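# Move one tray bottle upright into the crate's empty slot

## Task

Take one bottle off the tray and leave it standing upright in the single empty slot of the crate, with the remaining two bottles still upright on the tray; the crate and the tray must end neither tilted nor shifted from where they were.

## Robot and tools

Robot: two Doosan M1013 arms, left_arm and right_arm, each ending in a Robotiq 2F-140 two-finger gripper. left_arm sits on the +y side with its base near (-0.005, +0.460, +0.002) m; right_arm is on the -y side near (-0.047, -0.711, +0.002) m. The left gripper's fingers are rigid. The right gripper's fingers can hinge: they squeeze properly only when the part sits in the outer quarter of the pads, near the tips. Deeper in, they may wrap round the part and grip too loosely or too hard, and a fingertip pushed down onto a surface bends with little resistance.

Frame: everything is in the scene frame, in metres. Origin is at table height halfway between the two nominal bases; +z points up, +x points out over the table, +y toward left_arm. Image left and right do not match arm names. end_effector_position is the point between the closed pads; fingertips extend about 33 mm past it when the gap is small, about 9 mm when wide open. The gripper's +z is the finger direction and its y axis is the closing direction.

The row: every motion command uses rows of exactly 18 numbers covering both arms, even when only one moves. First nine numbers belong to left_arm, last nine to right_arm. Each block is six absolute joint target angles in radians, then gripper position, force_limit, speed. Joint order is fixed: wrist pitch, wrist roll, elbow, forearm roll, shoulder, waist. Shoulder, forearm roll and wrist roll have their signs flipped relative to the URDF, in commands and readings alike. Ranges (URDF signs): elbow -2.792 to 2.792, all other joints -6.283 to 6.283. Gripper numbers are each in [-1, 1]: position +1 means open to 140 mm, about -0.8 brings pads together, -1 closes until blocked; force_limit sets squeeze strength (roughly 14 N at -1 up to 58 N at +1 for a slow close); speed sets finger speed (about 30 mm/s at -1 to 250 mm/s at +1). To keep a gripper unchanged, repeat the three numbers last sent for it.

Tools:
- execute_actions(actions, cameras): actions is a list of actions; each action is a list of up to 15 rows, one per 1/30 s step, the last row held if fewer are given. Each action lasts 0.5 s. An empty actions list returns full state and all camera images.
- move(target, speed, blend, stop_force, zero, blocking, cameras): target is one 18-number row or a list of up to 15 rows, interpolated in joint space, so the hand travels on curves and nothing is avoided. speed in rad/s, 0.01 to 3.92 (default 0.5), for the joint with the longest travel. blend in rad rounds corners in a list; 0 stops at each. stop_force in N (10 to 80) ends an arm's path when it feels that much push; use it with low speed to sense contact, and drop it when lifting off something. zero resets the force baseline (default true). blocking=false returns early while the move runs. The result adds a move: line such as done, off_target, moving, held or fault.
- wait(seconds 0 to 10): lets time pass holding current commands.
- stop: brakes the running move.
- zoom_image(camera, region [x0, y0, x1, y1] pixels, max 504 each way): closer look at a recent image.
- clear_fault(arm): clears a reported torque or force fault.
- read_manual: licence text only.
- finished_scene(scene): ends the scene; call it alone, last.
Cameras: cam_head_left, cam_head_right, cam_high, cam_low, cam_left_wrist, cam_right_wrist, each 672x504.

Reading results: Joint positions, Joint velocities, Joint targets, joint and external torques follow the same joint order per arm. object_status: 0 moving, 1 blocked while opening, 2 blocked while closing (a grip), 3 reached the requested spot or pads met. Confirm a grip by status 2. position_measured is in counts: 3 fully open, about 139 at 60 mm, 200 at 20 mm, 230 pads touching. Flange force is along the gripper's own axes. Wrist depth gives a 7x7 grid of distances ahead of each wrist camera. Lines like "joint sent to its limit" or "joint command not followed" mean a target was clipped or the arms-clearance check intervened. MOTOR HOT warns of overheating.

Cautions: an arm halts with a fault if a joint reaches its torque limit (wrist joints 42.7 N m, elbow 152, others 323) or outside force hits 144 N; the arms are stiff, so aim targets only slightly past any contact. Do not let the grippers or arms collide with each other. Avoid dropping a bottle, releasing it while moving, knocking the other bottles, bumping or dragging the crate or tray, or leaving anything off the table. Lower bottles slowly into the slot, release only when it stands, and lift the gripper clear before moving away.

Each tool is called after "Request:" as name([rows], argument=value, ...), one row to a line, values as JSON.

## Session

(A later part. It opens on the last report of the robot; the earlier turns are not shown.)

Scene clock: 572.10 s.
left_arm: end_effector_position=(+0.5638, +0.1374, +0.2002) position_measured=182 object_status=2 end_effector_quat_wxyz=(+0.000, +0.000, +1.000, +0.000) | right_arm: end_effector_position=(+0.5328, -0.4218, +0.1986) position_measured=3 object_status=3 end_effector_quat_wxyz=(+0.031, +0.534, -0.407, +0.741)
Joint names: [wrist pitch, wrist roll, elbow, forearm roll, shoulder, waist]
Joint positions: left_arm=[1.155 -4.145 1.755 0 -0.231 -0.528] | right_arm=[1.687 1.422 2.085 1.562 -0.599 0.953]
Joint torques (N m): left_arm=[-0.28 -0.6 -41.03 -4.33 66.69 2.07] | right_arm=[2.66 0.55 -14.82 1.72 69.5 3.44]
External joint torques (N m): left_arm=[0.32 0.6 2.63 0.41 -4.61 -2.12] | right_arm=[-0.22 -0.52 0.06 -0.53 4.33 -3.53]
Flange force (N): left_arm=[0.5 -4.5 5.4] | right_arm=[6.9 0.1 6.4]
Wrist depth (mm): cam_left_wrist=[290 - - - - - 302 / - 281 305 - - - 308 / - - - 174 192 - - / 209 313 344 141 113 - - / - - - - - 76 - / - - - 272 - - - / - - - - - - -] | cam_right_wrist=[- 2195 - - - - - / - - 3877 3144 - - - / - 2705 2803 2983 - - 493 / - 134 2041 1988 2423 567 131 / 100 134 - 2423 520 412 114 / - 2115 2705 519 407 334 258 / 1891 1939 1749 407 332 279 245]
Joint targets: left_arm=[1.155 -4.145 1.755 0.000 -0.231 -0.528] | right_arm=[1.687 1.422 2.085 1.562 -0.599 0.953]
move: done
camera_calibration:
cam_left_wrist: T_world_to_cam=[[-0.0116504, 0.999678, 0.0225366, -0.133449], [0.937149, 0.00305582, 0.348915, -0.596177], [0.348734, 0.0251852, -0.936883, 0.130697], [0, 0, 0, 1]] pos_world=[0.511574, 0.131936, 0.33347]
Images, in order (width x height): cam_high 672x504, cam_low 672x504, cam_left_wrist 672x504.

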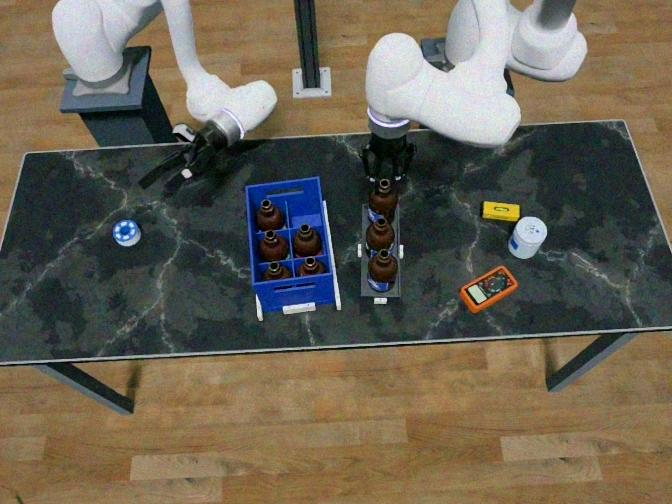

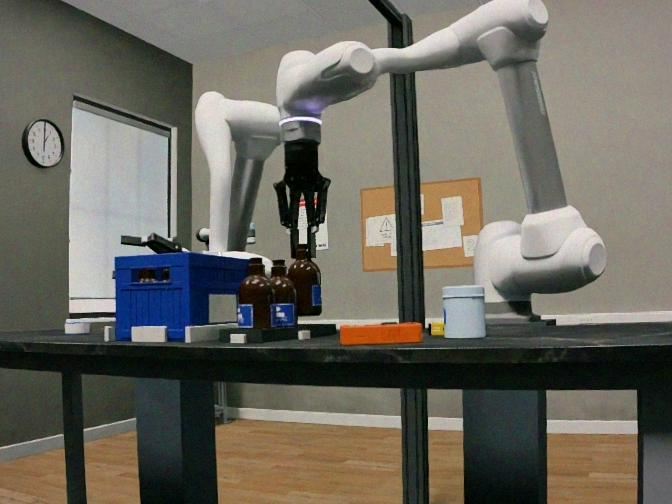

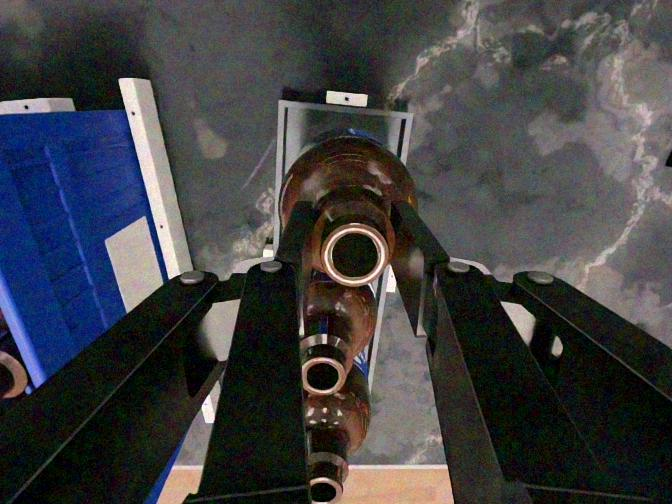

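Request:
move([
  [1.2969, -4.1447, 1.6579, 0, -0.1869, -0.5277, -1, 0, -1, 1.687, 1.422, 2.085, 1.562, -0.599, 0.953, 1, 1, 1],
  [1.4557, -4.1447, 1.5271, 0, -0.1588, -0.5277, -1, 0, -1, 1.687, 1.422, 2.085, 1.562, -0.599, 0.953, 1, 1, 1],
  [1.5146, -3.8378, 1.2631, 0, -0.3640, -0.7416, -1, 0, -1, 1.687, 1.422, 2.085, 1.562, -0.599, 0.953, 1, 1, 1],
], blend=[0.03, 0.03, 0], speed=0.25, cameras=["all"])

Request:
zoom_image(camera="cam_left_wrist", region=[150, 100, 560, 404])

Request:
zoom_image(camera="cam_high", region=[230, 80, 360, 330])

Request:
zoom_image(camera="cam_head_left", region=[290, 100, 420, 290])

Request:
zoom_image(camera="cam_head_right", region=[290, 100, 420, 290])

Request:
zoom_image(camera="cam_low", region=[90, 120, 270, 350])

Scene clock: 664.90 s.
left_arm: end_effector_position=(+0.5714, -0.0645, +0.3702) position_measured=182 object_status=2 end_effector_quat_wxyz=(+0.000, -0.046, +0.999, +0.000) | right_arm: end_effector_position=(+0.5328, -0.4218, +0.1986) position_measured=3 object_status=3 end_effector_quat_wxyz=(+0.031, +0.534, -0.407, +0.741)
Joint names: [wrist pitch, wrist roll, elbow, forearm roll, shoulder, waist]
Joint positions: left_arm=[1.515 -3.838 1.263 0 -0.364 -0.742] | right_arm=[1.687 1.422 2.085 1.562 -0.599 0.953]
Joint torques (N m): left_arm=[-0.25 -0.66 -44.53 -4.67 83.88 2.91] | right_arm=[2.69 0.6 -14.87 1.73 69.67 3.64]
External joint torques (N m): left_arm=[0.27 0.66 2.63 0.39 -5.27 -2.83] | right_arm=[-0.26 -0.57 0.18 -0.54 3.77 -3.73]
Flange force (N): left_arm=[1.5 -5.0 4.4] | right_arm=[5.9 0.5 6.6]
Wrist depth (mm): cam_left_wrist=[- - - - - - - / - - - 424 - - - / 514 - - 173 - - - / 525 - - 139 120 398 533 / - - - 424 - 76 - / - - - - - - - / - - - 1819 - - -] | cam_right_wrist=[- - - - 2449 2281 2059 / - - 2644 - - - - / - 2326 2837 1876 4748 - 508 / - 134 - 3021 2644 565 131 / 100 133 - 2945 542 412 114 / - 1972 - 509 412 354 288 / 1939 1939 1749 407 331 270 246]
Joint targets: left_arm=[1.515 -3.838 1.263 0.000 -0.364 -0.742] | right_arm=[1.687 1.422 2.085 1.562 -0.599 0.953]
move: done
camera_calibration:
cam_left_wrist: T_world_to_cam=[[-0.104454, 0.994273, 0.0226025, 0.117186], [0.932816, 0.0900661, 0.348915, -0.653897], [0.344881, 0.0575297, -0.936882, 0.296691], [0, 0, 0, 1]] pos_world=[0.519883, -0.0746892, 0.50347]
cam_right_wrist: T_world_to_cam=[[-0.465431, -0.660182, -0.58952, 0.0976748], [0.150194, 0.597489, -0.787686, 0.332663], [0.872248, -0.455155, -0.178935, -0.477204], [0, 0, 0, 1]] pos_world=[0.411737, -0.351481, 0.234227]

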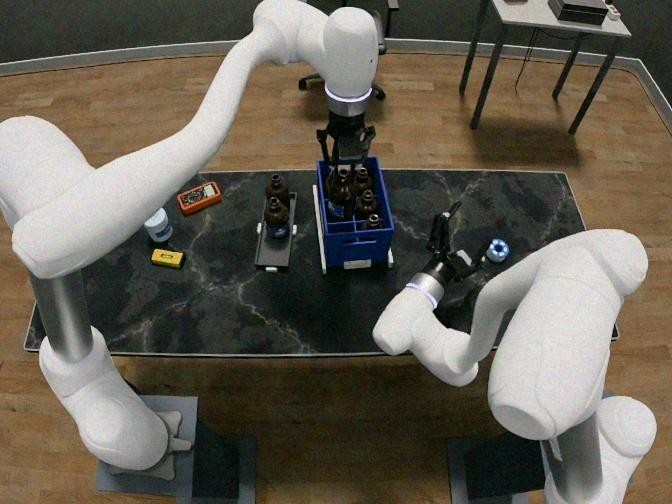

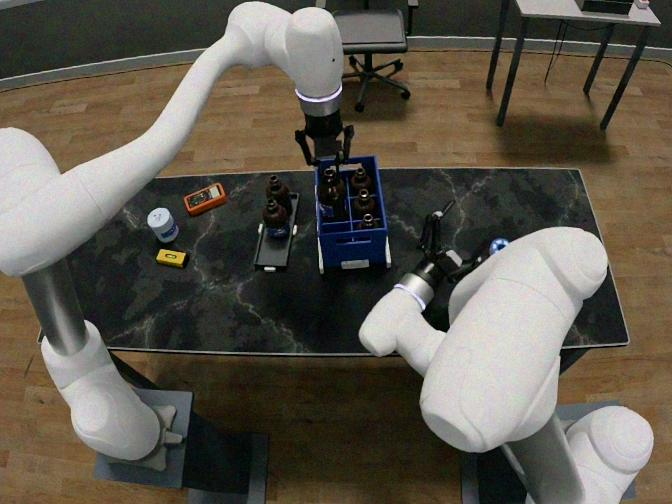

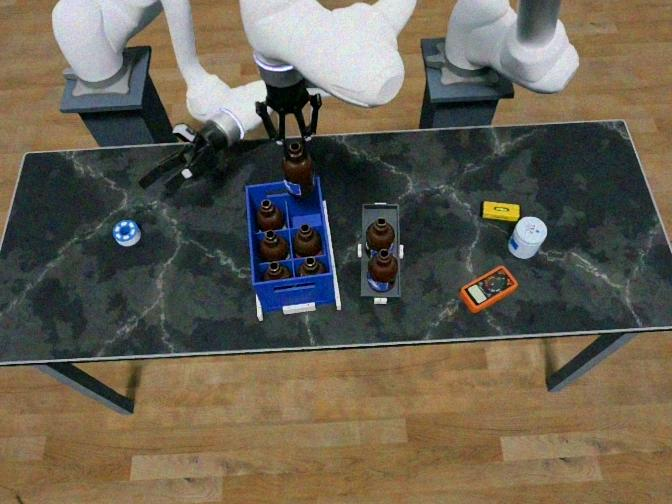

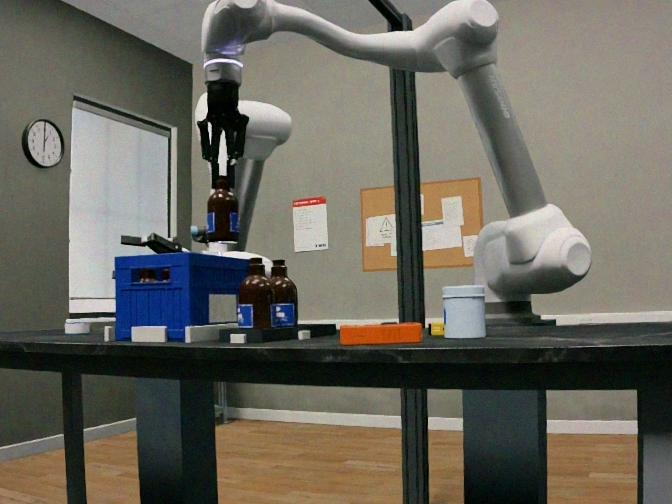

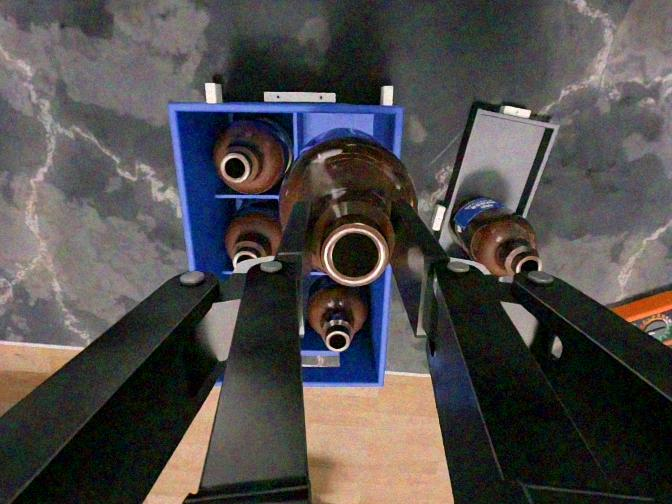

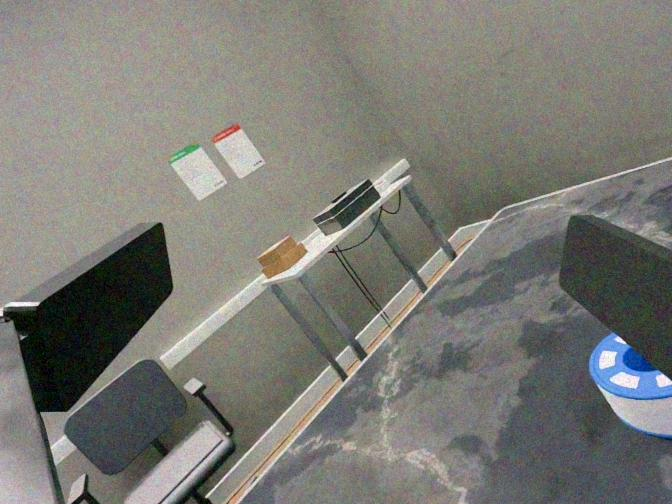

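Scaled by 1.229 from the camera's 672x504 image, which has a finer 960x720 frame.

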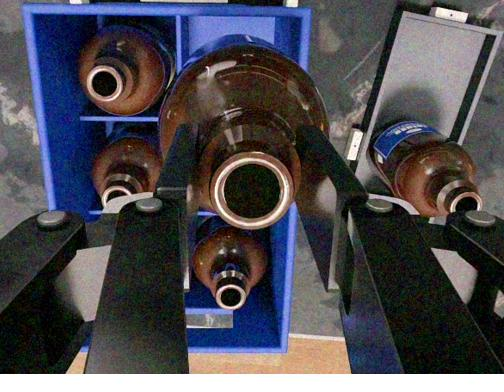

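Scaled by 2.016 from the camera's 672x504 image, which has a finer 960x720 frame.

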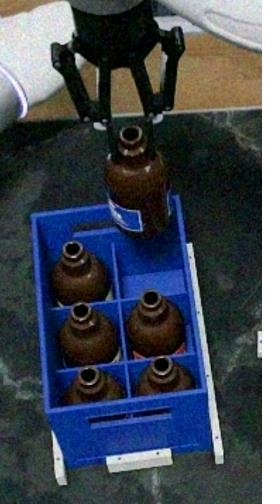

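Scaled by 2.653 from the camera's 672x504 image, which has a finer 960x720 frame.

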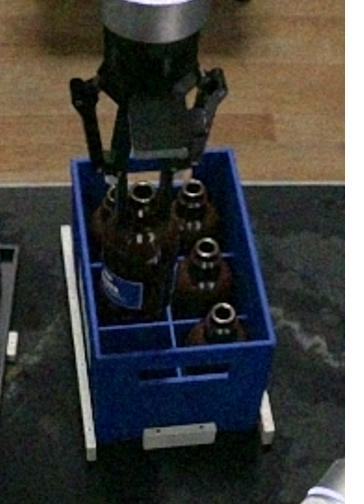

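Scaled by 2.653 from the camera's 672x504 image, which has a finer 960x720 frame.

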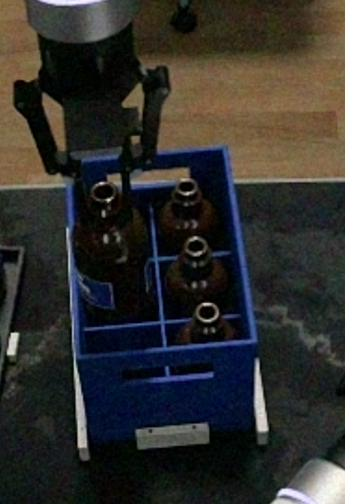

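Scaled by 2.191 from the camera's 672x504 image, which has a finer 960x720 frame.

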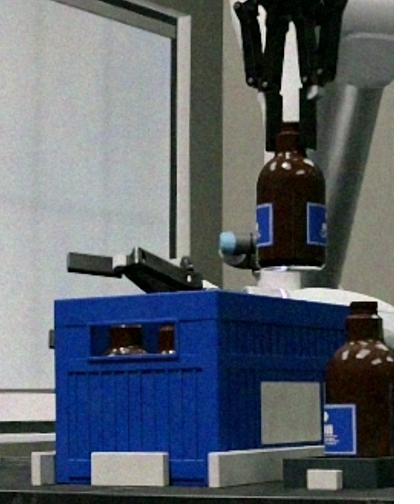

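Request:
zoom_image(camera="cam_left_wrist", region=[150, 80, 420, 283])

Request:
zoom_image(camera="cam_left_wrist", region=[280, 90, 420, 195])

Request:
zoom_image(camera="cam_left_wrist", region=[290, 260, 420, 400])

Scaled by 1.867 from the camera's 672x504 image, which has a finer 960x720 frame.

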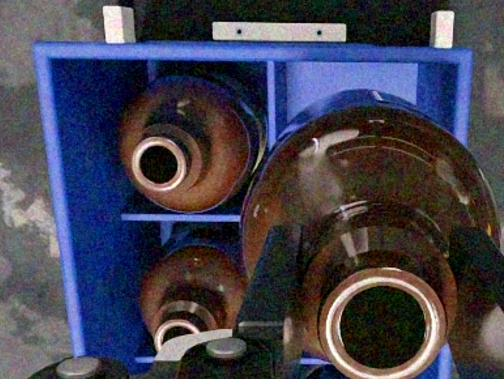

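Scaled by 3.600 from the camera's 672x504 image, which has a finer 960x720 frame.

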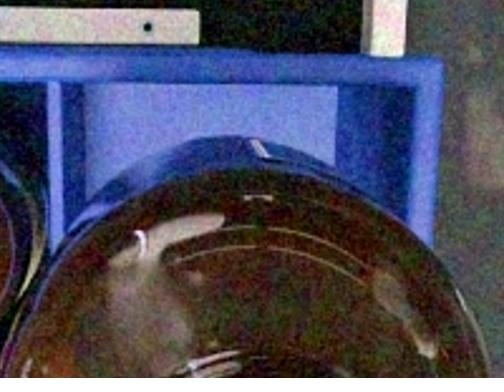

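Scaled by 3.600 from the camera's 672x504 image, which has a finer 960x720 frame.

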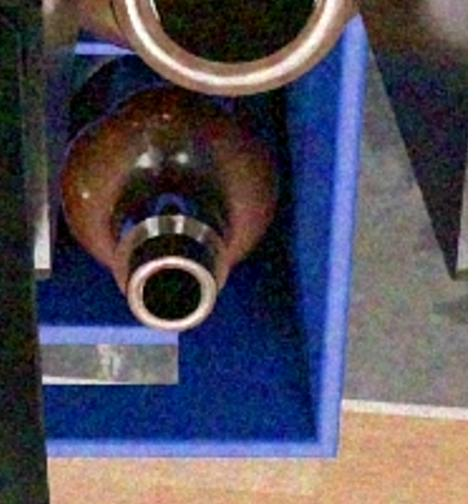

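Request:
move(target=[1.4699, -3.8353, 1.3072, 0, -0.3645, -0.7441, -1, 0, -1, 1.687, 1.422, 2.085, 1.562, -0.599, 0.953, 1, 1, 1], speed=0.08, cameras=["all"])

Request:
zoom_image(camera="cam_left_wrist", region=[150, 80, 420, 283])

Request:
zoom_image(camera="cam_high", region=[235, 130, 340, 250])

Request:
zoom_image(camera="cam_head_left", region=[305, 150, 405, 280])

Request:
zoom_image(camera="cam_head_right", region=[305, 150, 405, 280])

Request:
zoom_image(camera="cam_low", region=[100, 150, 270, 350])

Scene clock: 850.47 s.
left_arm: end_effector_position=(+0.5689, -0.0648, +0.3452) position_measured=182 object_status=2 end_effector_quat_wxyz=(+0.000, -0.046, +0.999, +0.000) | right_arm: end_effector_position=(+0.5328, -0.4218, +0.1986) position_measured=3 object_status=3 end_effector_quat_wxyz=(+0.031, +0.534, -0.407, +0.741)
Joint names: [wrist pitch, wrist roll, elbow, forearm roll, shoulder, waist]
Joint positions: left_arm=[1.47 -3.835 1.307 0 -0.365 -0.744] | right_arm=[1.687 1.422 2.085 1.562 -0.599 0.953]
Joint torques (N m): left_arm=[-0.36 -0.69 -44.96 -4.64 83.81 2.2] | right_arm=[2.66 0.57 -14.89 1.72 69.46 3.41]
External joint torques (N m): left_arm=[0.39 0.69 3.09 0.36 -4.92 -2.03] | right_arm=[-0.22 -0.54 0.17 -0.52 4.23 -3.54]
Flange force (N): left_arm=[1.8 -3.2 5.0] | right_arm=[6.8 0.3 6.4]
Wrist depth (mm): cam_left_wrist=[- - - - - - - / 434 - - - - 422 444 / 470 - - 165 - - - / - - - 139 114 385 - / - - - 412 - 76 - / - - - 1677 - - - / - - - - - - -] | cam_right_wrist=[2216 5170 - 3102 - - - / - - - - 3231 - - / 2423 2803 2529 - - - - / - 134 2154 2174 2326 565 131 / 100 125 - 3144 535 420 114 / - 2059 - 494 415 334 258 / 1861 1939 1711 407 331 281 245]
Joint targets: left_arm=[1.470 -3.835 1.307 0.000 -0.365 -0.744] | right_arm=[1.687 1.422 2.085 1.562 -0.599 0.953]
move: done
camera_calibration:
cam_left_wrist: T_world_to_cam=[[-0.104454, 0.994273, 0.0226025, 0.117887], [0.932816, 0.0900661, 0.348915, -0.642806], [0.344881, 0.0575297, -0.936882, 0.274154], [0, 0, 0, 1]] pos_world=[0.517383, -0.0750892, 0.47847]
cam_right_wrist: T_world_to_cam=[[-0.465431, -0.660182, -0.58952, 0.0976748], [0.150194, 0.597489, -0.787686, 0.332663], [0.872248, -0.455155, -0.178935, -0.477204], [0, 0, 0, 1]] pos_world=[0.411737, -0.351481, 0.234227]

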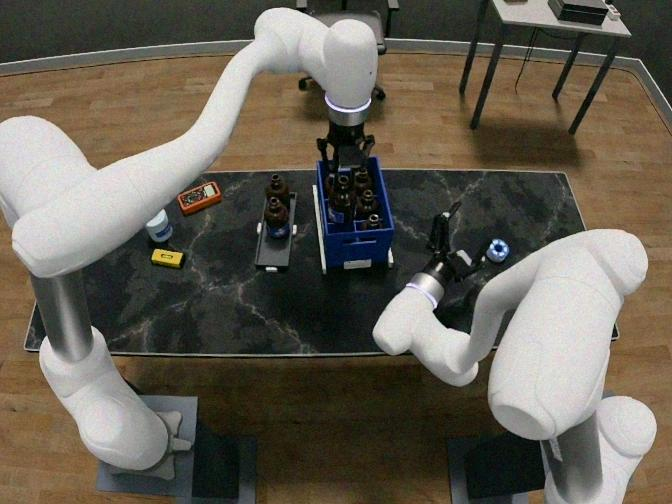

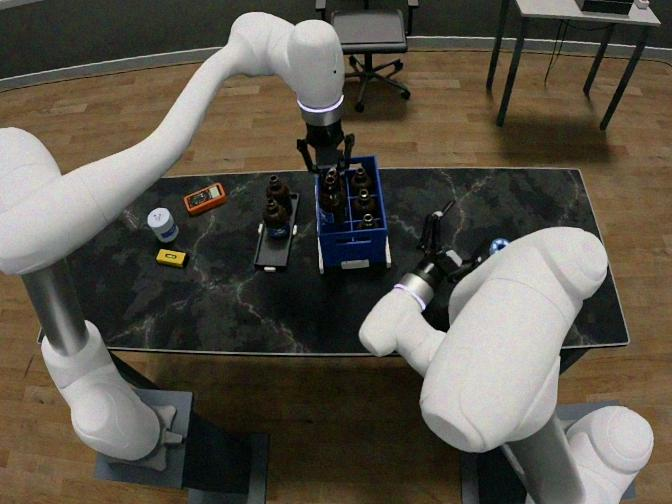

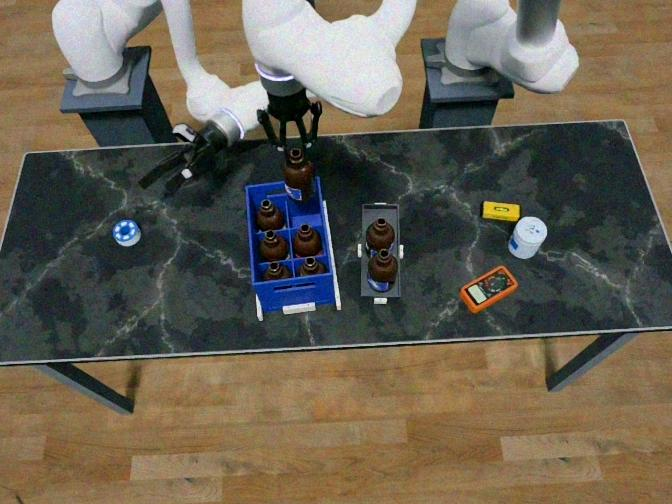

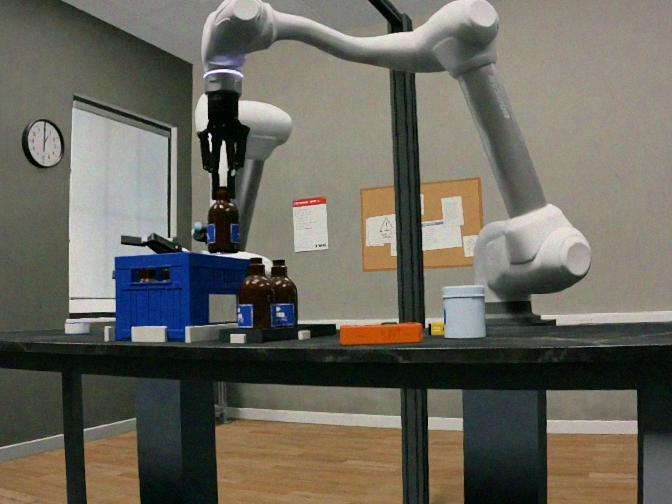

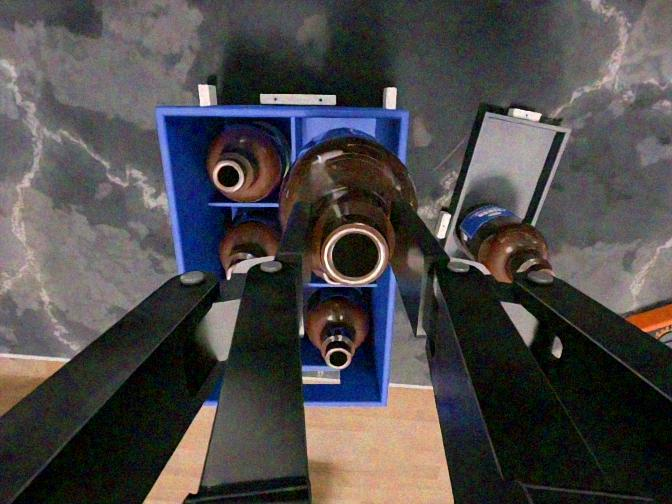

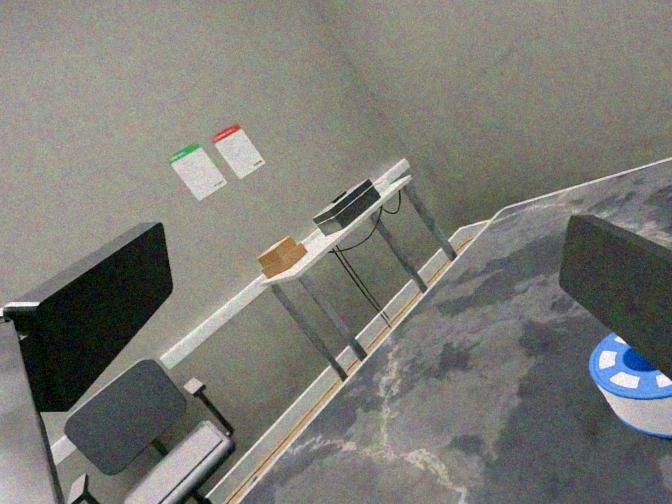

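Scaled by 1.867 from the camera's 672x504 image, which has a finer 960x720 frame.

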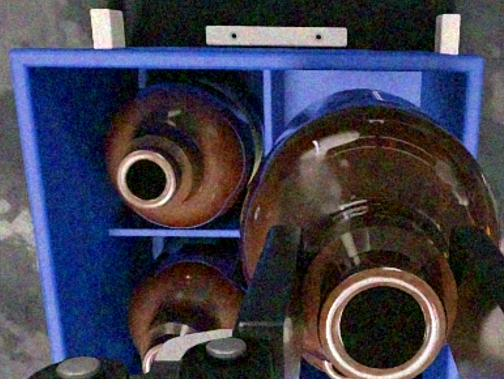

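Scaled by 4.200 from the camera's 672x504 image, which has a finer 960x720 frame.

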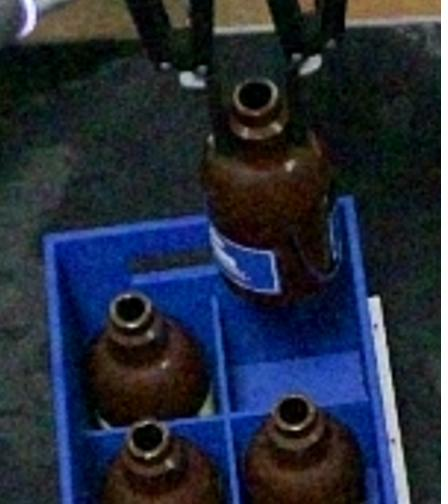

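Scaled by 3.877 from the camera's 672x504 image, which has a finer 960x720 frame.

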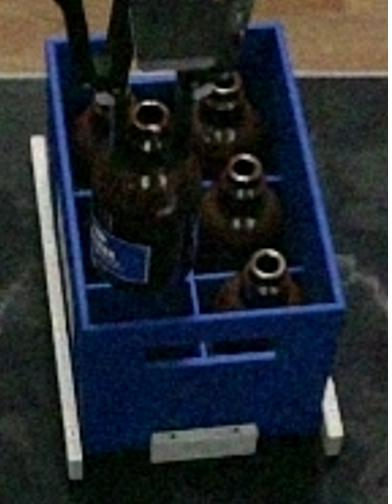

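Scaled by 3.877 from the camera's 672x504 image, which has a finer 960x720 frame.

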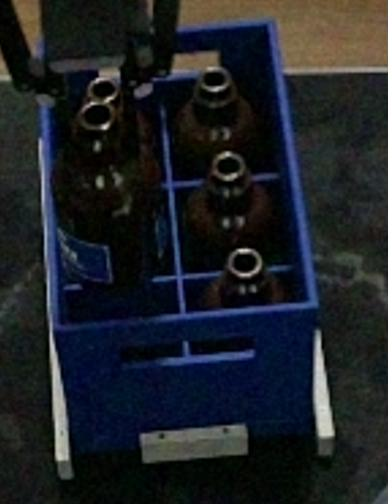

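Scaled by 2.520 from the camera's 672x504 image, which has a finer 960x720 frame.

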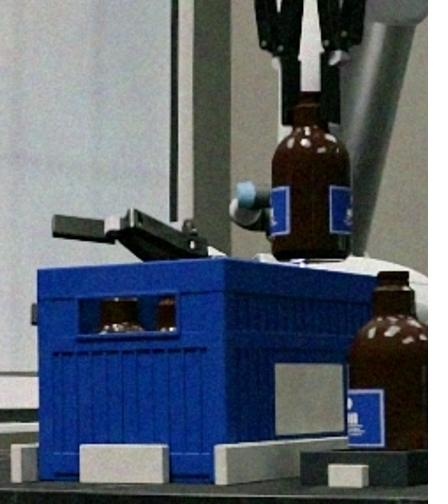

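Request:
move([
  [1.3928, -3.8353, 1.3739, 0, -0.3748, -0.7441, -1, 0, -1, 1.687, 1.422, 2.085, 1.562, -0.599, 0.953, 1, 1, 1],
  [1.3254, -3.8353, 1.4276, 0, -0.3886, -0.7441, -1, 0, -1, 1.687, 1.422, 2.085, 1.562, -0.599, 0.953, 1, 1, 1],
], speed=0.04, blend=[0.01, 0], stop_force=10, cameras=["cam_high", "cam_left_wrist", "cam_head_left", "cam_head_right"])

Request:
zoom_image(camera="cam_left_wrist", region=[150, 60, 450, 285])

Request:
zoom_image(camera="cam_high", region=[235, 150, 340, 270])

Request:
zoom_image(camera="cam_head_left", region=[305, 150, 405, 280])

Scene clock: 915.73 s.
left_arm: end_effector_position=(+0.5689, -0.0648, +0.2602) position_measured=182 object_status=2 end_effector_quat_wxyz=(+0.000, -0.046, +0.999, +0.000) | right_arm: end_effector_position=(+0.5328, -0.4218, +0.1986) position_measured=3 object_status=3 end_effector_quat_wxyz=(+0.031, +0.534, -0.407, +0.741)
Joint names: [wrist pitch, wrist roll, elbow, forearm roll, shoulder, waist]
Joint positions: left_arm=[1.325 -3.835 1.428 0 -0.389 -0.744] | right_arm=[1.687 1.422 2.085 1.562 -0.599 0.953]
Joint torques (N m): left_arm=[-0.21 -0.71 -43.64 -4.55 84.81 2.33] | right_arm=[2.71 0.59 -14.8 1.71 69.81 3.44]
External joint torques (N m): left_arm=[0.23 0.71 2.91 0.39 -4.95 -2.16] | right_arm=[-0.27 -0.56 0.09 -0.52 3.98 -3.44]
Flange force (N): left_arm=[1.9 -3.4 5.3] | right_arm=[6.3 0.3 6.2]
Wrist depth (mm): cam_left_wrist=[- - - - - - - / - - - - - - - / - 221 - 174 - - - / - - - 139 120 - 426 / - - - 272 - 76 - / - - - 320 - - - / - - - - - - -] | cam_right_wrist=[- 3635 2908 3421 - - - / 2374 2475 2326 - - 2398 - / - - - - - - 514 / - 133 2837 2326 3187 579 131 / 100 143 3144 2908 557 405 114 / 1891 2041 - 514 409 333 272 / 1923 1907 1790 407 331 280 246]
Joint targets: left_arm=[1.325 -3.835 1.428 0.000 -0.389 -0.744] | right_arm=[1.687 1.422 2.085 1.562 -0.599 0.953]
move: done
camera_calibration:
cam_left_wrist: T_world_to_cam=[[-0.104417, 0.994279, 0.0224999, 0.11973], [0.932787, 0.0900615, 0.348994, -0.613173], [0.344971, 0.0574284, -0.936855, 0.194449], [0, 0, 0, 1]] pos_world=[0.517383, -0.0749891, 0.39347]
Images, in order (width x height): cam_head_left 672x504, cam_head_right 672x504, cam_high 672x504, cam_left_wrist 672x504.

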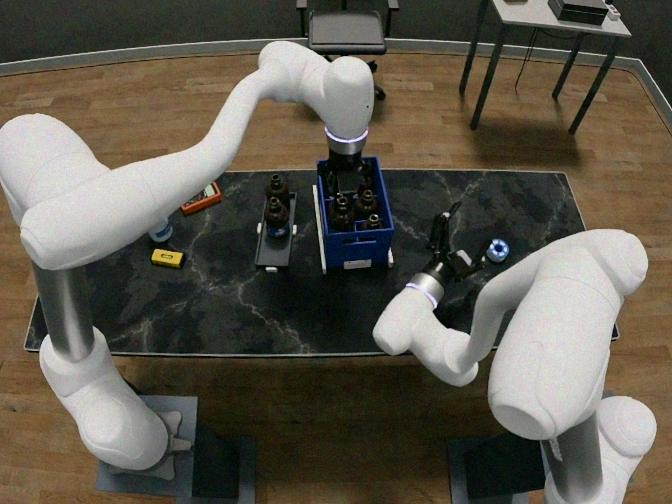

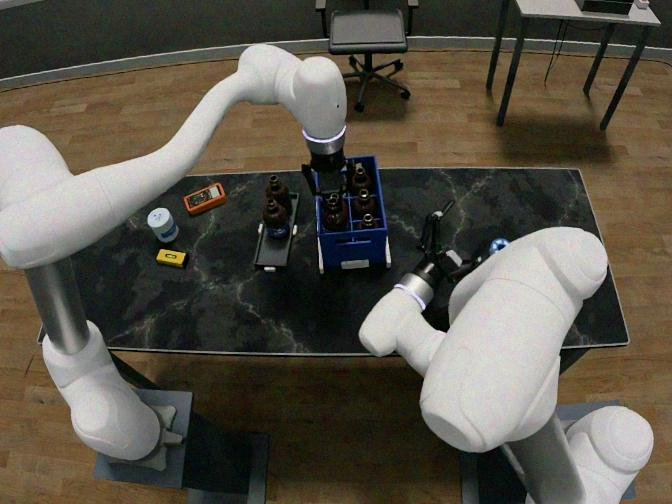

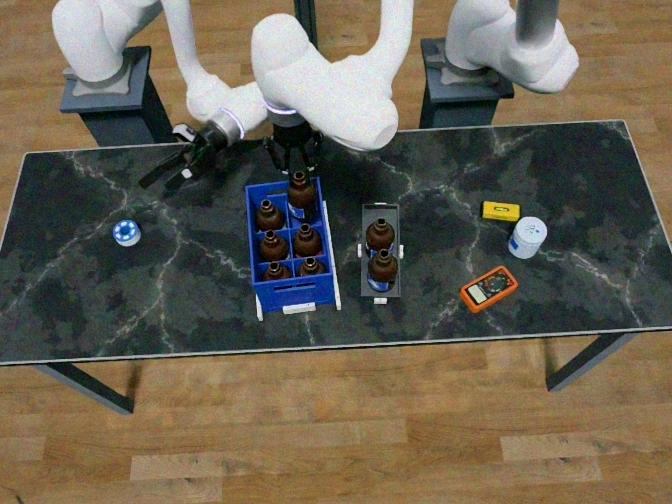

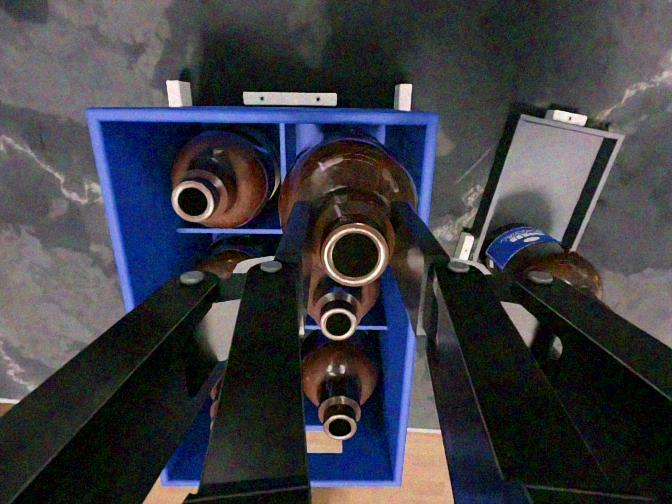

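Scaled by 1.680 from the camera's 672x504 image, which has a finer 960x720 frame.

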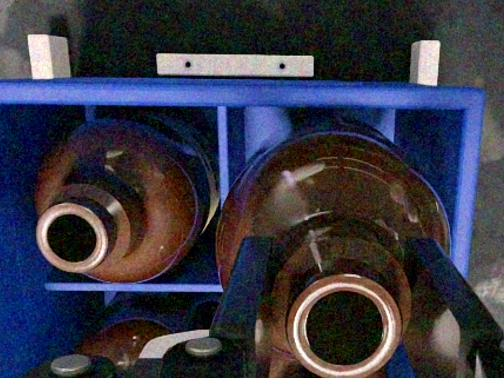

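Scaled by 4.200 from the camera's 672x504 image, which has a finer 960x720 frame.

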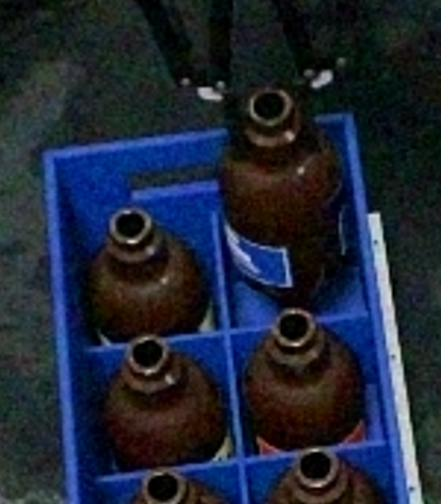

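Scaled by 3.877 from the camera's 672x504 image, which has a finer 960x720 frame.

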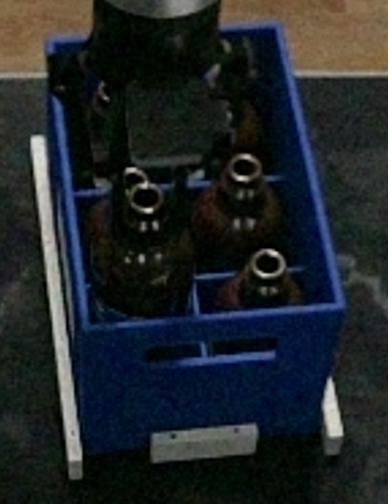

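Request:
move([
  [1.2425, -3.8353, 1.4876, 0, -0.4115, -0.7441, -1, 0, -1, 1.687, 1.422, 2.085, 1.562, -0.599, 0.953, 1, 1, 1],
  [1.1528, -3.8353, 1.5449, 0, -0.4439, -0.7441, -1, 0, -1, 1.687, 1.422, 2.085, 1.562, -0.599, 0.953, 1, 1, 1],
], speed=0.03, blend=[0.01, 0], stop_force=10, cameras=["cam_high", "cam_left_wrist", "cam_head_left", "cam_head_right"])

Request:
zoom_image(camera="cam_left_wrist", region=[150, 60, 450, 285])

Request:
zoom_image(camera="cam_high", region=[235, 150, 340, 270])

Request:
zoom_image(camera="cam_head_right", region=[305, 150, 405, 280])

Scene clock: 946.43 s.
left_arm: end_effector_position=(+0.5692, -0.0651, +0.1653) position_measured=182 object_status=2 end_effector_quat_wxyz=(+0.000, -0.046, +0.999, +0.000) | right_arm: end_effector_position=(+0.5328, -0.4218, +0.1986) position_measured=3 object_status=3 end_effector_quat_wxyz=(+0.031, +0.534, -0.407, +0.741)
Joint names: [wrist pitch, wrist roll, elbow, forearm roll, shoulder, waist]
Joint positions: left_arm=[1.169 -3.835 1.534 0 -0.438 -0.744] | right_arm=[1.687 1.422 2.085 1.562 -0.599 0.953]
Joint torques (N m): left_arm=[-2.17 -0.69 -28.58 -3.6 65.37 0.83] | right_arm=[2.68 0.57 -14.75 1.73 69.74 3.5]
External joint torques (N m): left_arm=[2.19 0.69 -9.85 -0.32 16.68 -0.62] | right_arm=[-0.24 -0.55 0.02 -0.53 4.1 -3.42]
Flange force (N): left_arm=[2.0 -0.3 -23.8] | right_arm=[6.4 0.1 6.1]
Wrist depth (mm): cam_left_wrist=[- - - - - - - / - 218 246 - - - 272 / 176 - 204 174 196 - - / - - - 139 120 - 297 / - - - 204 - 76 230 / - - - 183 - - - / - - - 232 - - -] | cam_right_wrist=[- - - 3144 - - - / - - 3323 - - - - / - - - 3277 - - 504 / - 134 - 2174 2115 563 125 / 100 125 - 1711 526 411 114 / - 2023 - 512 408 334 288 / 1891 1907 1762 403 331 280 245]
Joint targets: left_arm=[1.169 -3.835 1.534 0.000 -0.438 -0.744] | right_arm=[1.687 1.422 2.085 1.562 -0.599 0.953]
move: contact (left_arm); path passed 1 of 2 targets; left_arm: the wrist pitch is farthest, 0.016 rad from its target
camera_calibration:
cam_left_wrist: T_world_to_cam=[[-0.104474, 0.994276, 0.0223619, 0.122255], [0.932736, 0.090156, 0.349107, -0.580213], [0.345092, 0.0573303, -0.936816, 0.105407], [0, 0, 0, 1]] pos_world=[0.517583, -0.0752889, 0.298569]
Images, in order (width x height): cam_head_left 672x504, cam_head_right 672x504, cam_high 672x504, cam_left_wrist 672x504.

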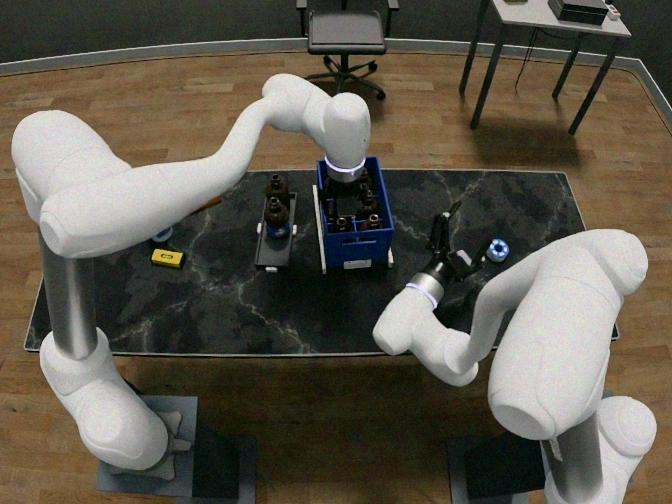

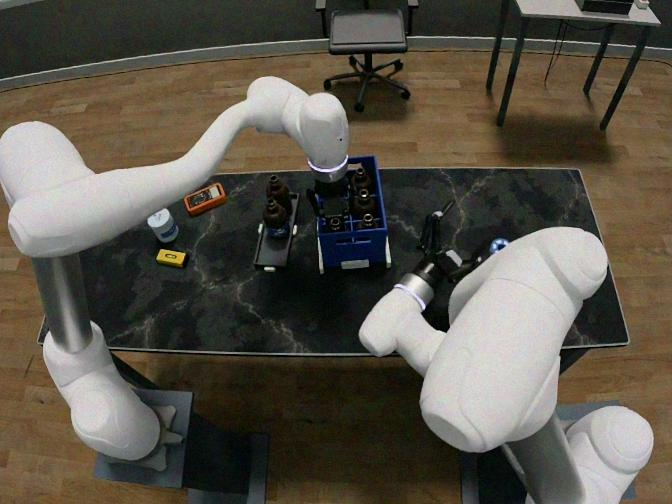

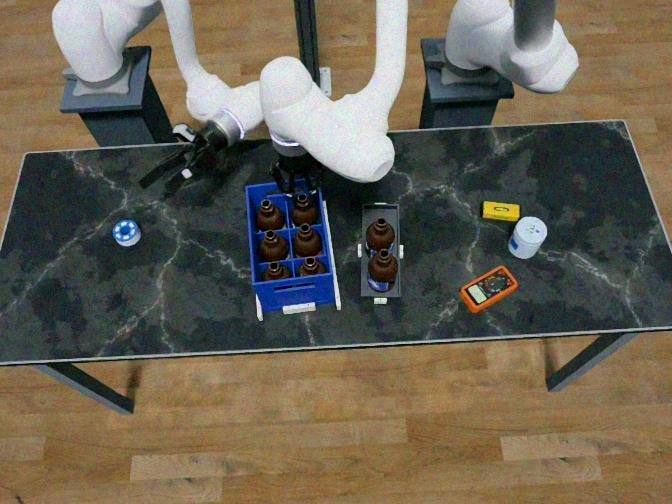

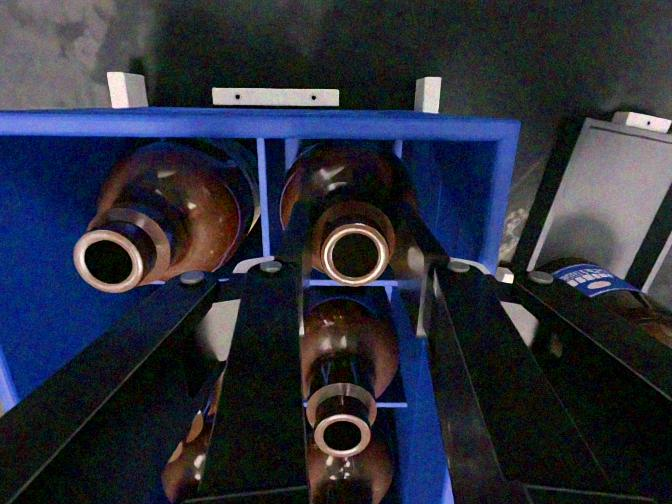

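Scaled by 1.680 from the camera's 672x504 image, which has a finer 960x720 frame.

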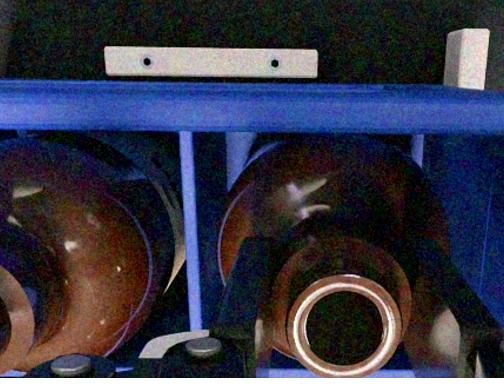

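Scaled by 4.200 from the camera's 672x504 image, which has a finer 960x720 frame.

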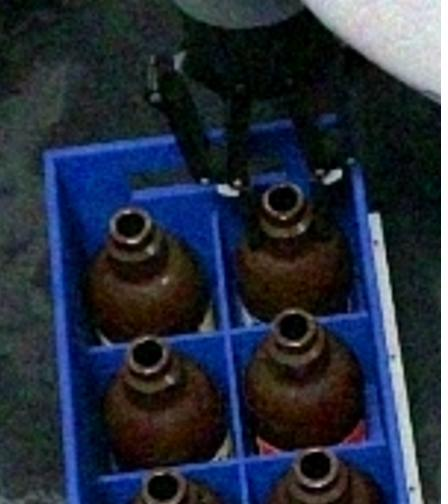

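Scaled by 3.877 from the camera's 672x504 image, which has a finer 960x720 frame.

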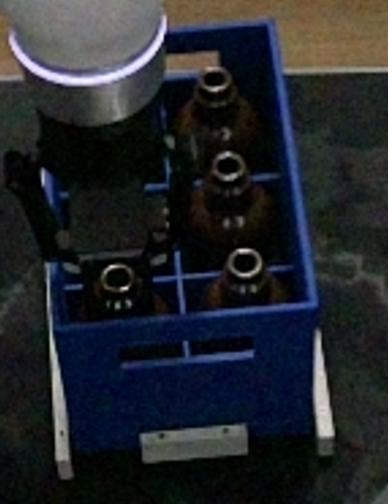

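Request:
move(target=[1.1706, -3.8353, 1.5341, 0, -0.4369, -0.7441, -1, 0, -1, 1.687, 1.422, 2.085, 1.562, -0.599, 0.953, 1, 1, 1], speed=0.02)

Scene clock: 961.47 s.
left_arm: end_effector_position=(+0.5689, -0.0648, +0.1661) position_measured=182 object_status=2 end_effector_quat_wxyz=(+0.000, -0.046, +0.999, +0.000) | right_arm: end_effector_position=(+0.5328, -0.4218, +0.1986) position_measured=3 object_status=3 end_effector_quat_wxyz=(+0.031, +0.534, -0.407, +0.741)
Joint names: [wrist pitch, wrist roll, elbow, forearm roll, shoulder, waist]
Joint positions: left_arm=[1.171 -3.835 1.534 0 -0.437 -0.744] | right_arm=[1.687 1.422 2.085 1.562 -0.599 0.953]
Joint torques (N m): left_arm=[-0.26 -0.7 -41.79 -4.34 87.27 2.4] | right_arm=[2.71 0.58 -14.77 1.72 69.79 3.16]
External joint torques (N m): left_arm=[0.28 0.7 3.1 0.4 -4.72 -2.42] | right_arm=[-0.27 -0.55 0.02 -0.52 4 -3.34]
Flange force (N): left_arm=[2.9 -2.8 5.6] | right_arm=[6.2 0.2 6.0]
Wrist depth (mm): cam_left_wrist=[- - - - 263 - - / - - - 268 - - 278 / 178 - - 173 181 - 292 / - 149 - 139 134 - - / - - - 218 - 76 - / - - - 183 - - - / - - - 235 - - -] | cam_right_wrist=[2350 2644 - - 3187 - - / 2281 2449 3472 - - - 2195 / 2737 3277 2096 2803 - - 549 / - 134 - 3144 3323 507 131 / 100 125 - 3021 506 412 114 / - 2005 2475 501 407 334 264 / 1891 1939 1650 408 317 280 243]
Joint targets: left_arm=[1.171 -3.835 1.534 0.000 -0.437 -0.744] | right_arm=[1.687 1.422 2.085 1.562 -0.599 0.953]
move: done

Request:
move(target=[1.1698, -3.8353, 1.5346, 0, -0.4372, -0.7441, -1, 0, -1, 1.687, 1.422, 2.085, 1.562, -0.599, 0.953, 1, 1, 1], speed=0.02)

Scene clock: 972.17 s.
left_arm: end_effector_position=(+0.5689, -0.0648, +0.1657) position_measured=182 object_status=2 end_effector_quat_wxyz=(+0.000, -0.046, +0.999, +0.000) | right_arm: end_effector_position=(+0.5328, -0.4218, +0.1986) position_measured=3 object_status=3 end_effector_quat_wxyz=(+0.031, +0.534, -0.407, +0.741)
Joint names: [wrist pitch, wrist roll, elbow, forearm roll, shoulder, waist]
Joint positions: left_arm=[1.17 -3.835 1.535 0 -0.437 -0.744] | right_arm=[1.687 1.422 2.085 1.562 -0.599 0.953]
Joint torques (N m): left_arm=[-0.31 -0.65 -41.41 -4.31 87.2 2.39] | right_arm=[2.65 0.6 -14.84 1.73 69.66 3.41]
External joint torques (N m): left_arm=[0.33 0.65 2.66 0.37 -4.64 -2.48] | right_arm=[-0.23 -0.57 0.19 -0.54 3.59 -3.61]
Flange force (N): left_arm=[2.3 -3.5 5.0] | right_arm=[5.6 0.6 6.3]
Wrist depth (mm): cam_left_wrist=[- - 266 256 - - - / - - - - - - - / - - - 174 181 125 - / - - - 139 137 - - / - - - - - 76 - / - - - 183 - - - / - - - 235 - - -] | cam_right_wrist=[- - - - - - 1923 / 2350 - - 3231 - - - / - - - 3144 - - 510 / - 134 - 2216 2041 - 131 / 100 125 - 2769 524 412 114 / - 2023 - 519 410 333 255 / 1907 1939 1749 408 330 281 246]
Joint targets: left_arm=[1.170 -3.835 1.535 0.000 -0.437 -0.744] | right_arm=[1.687 1.422 2.085 1.562 -0.599 0.953]
move: done


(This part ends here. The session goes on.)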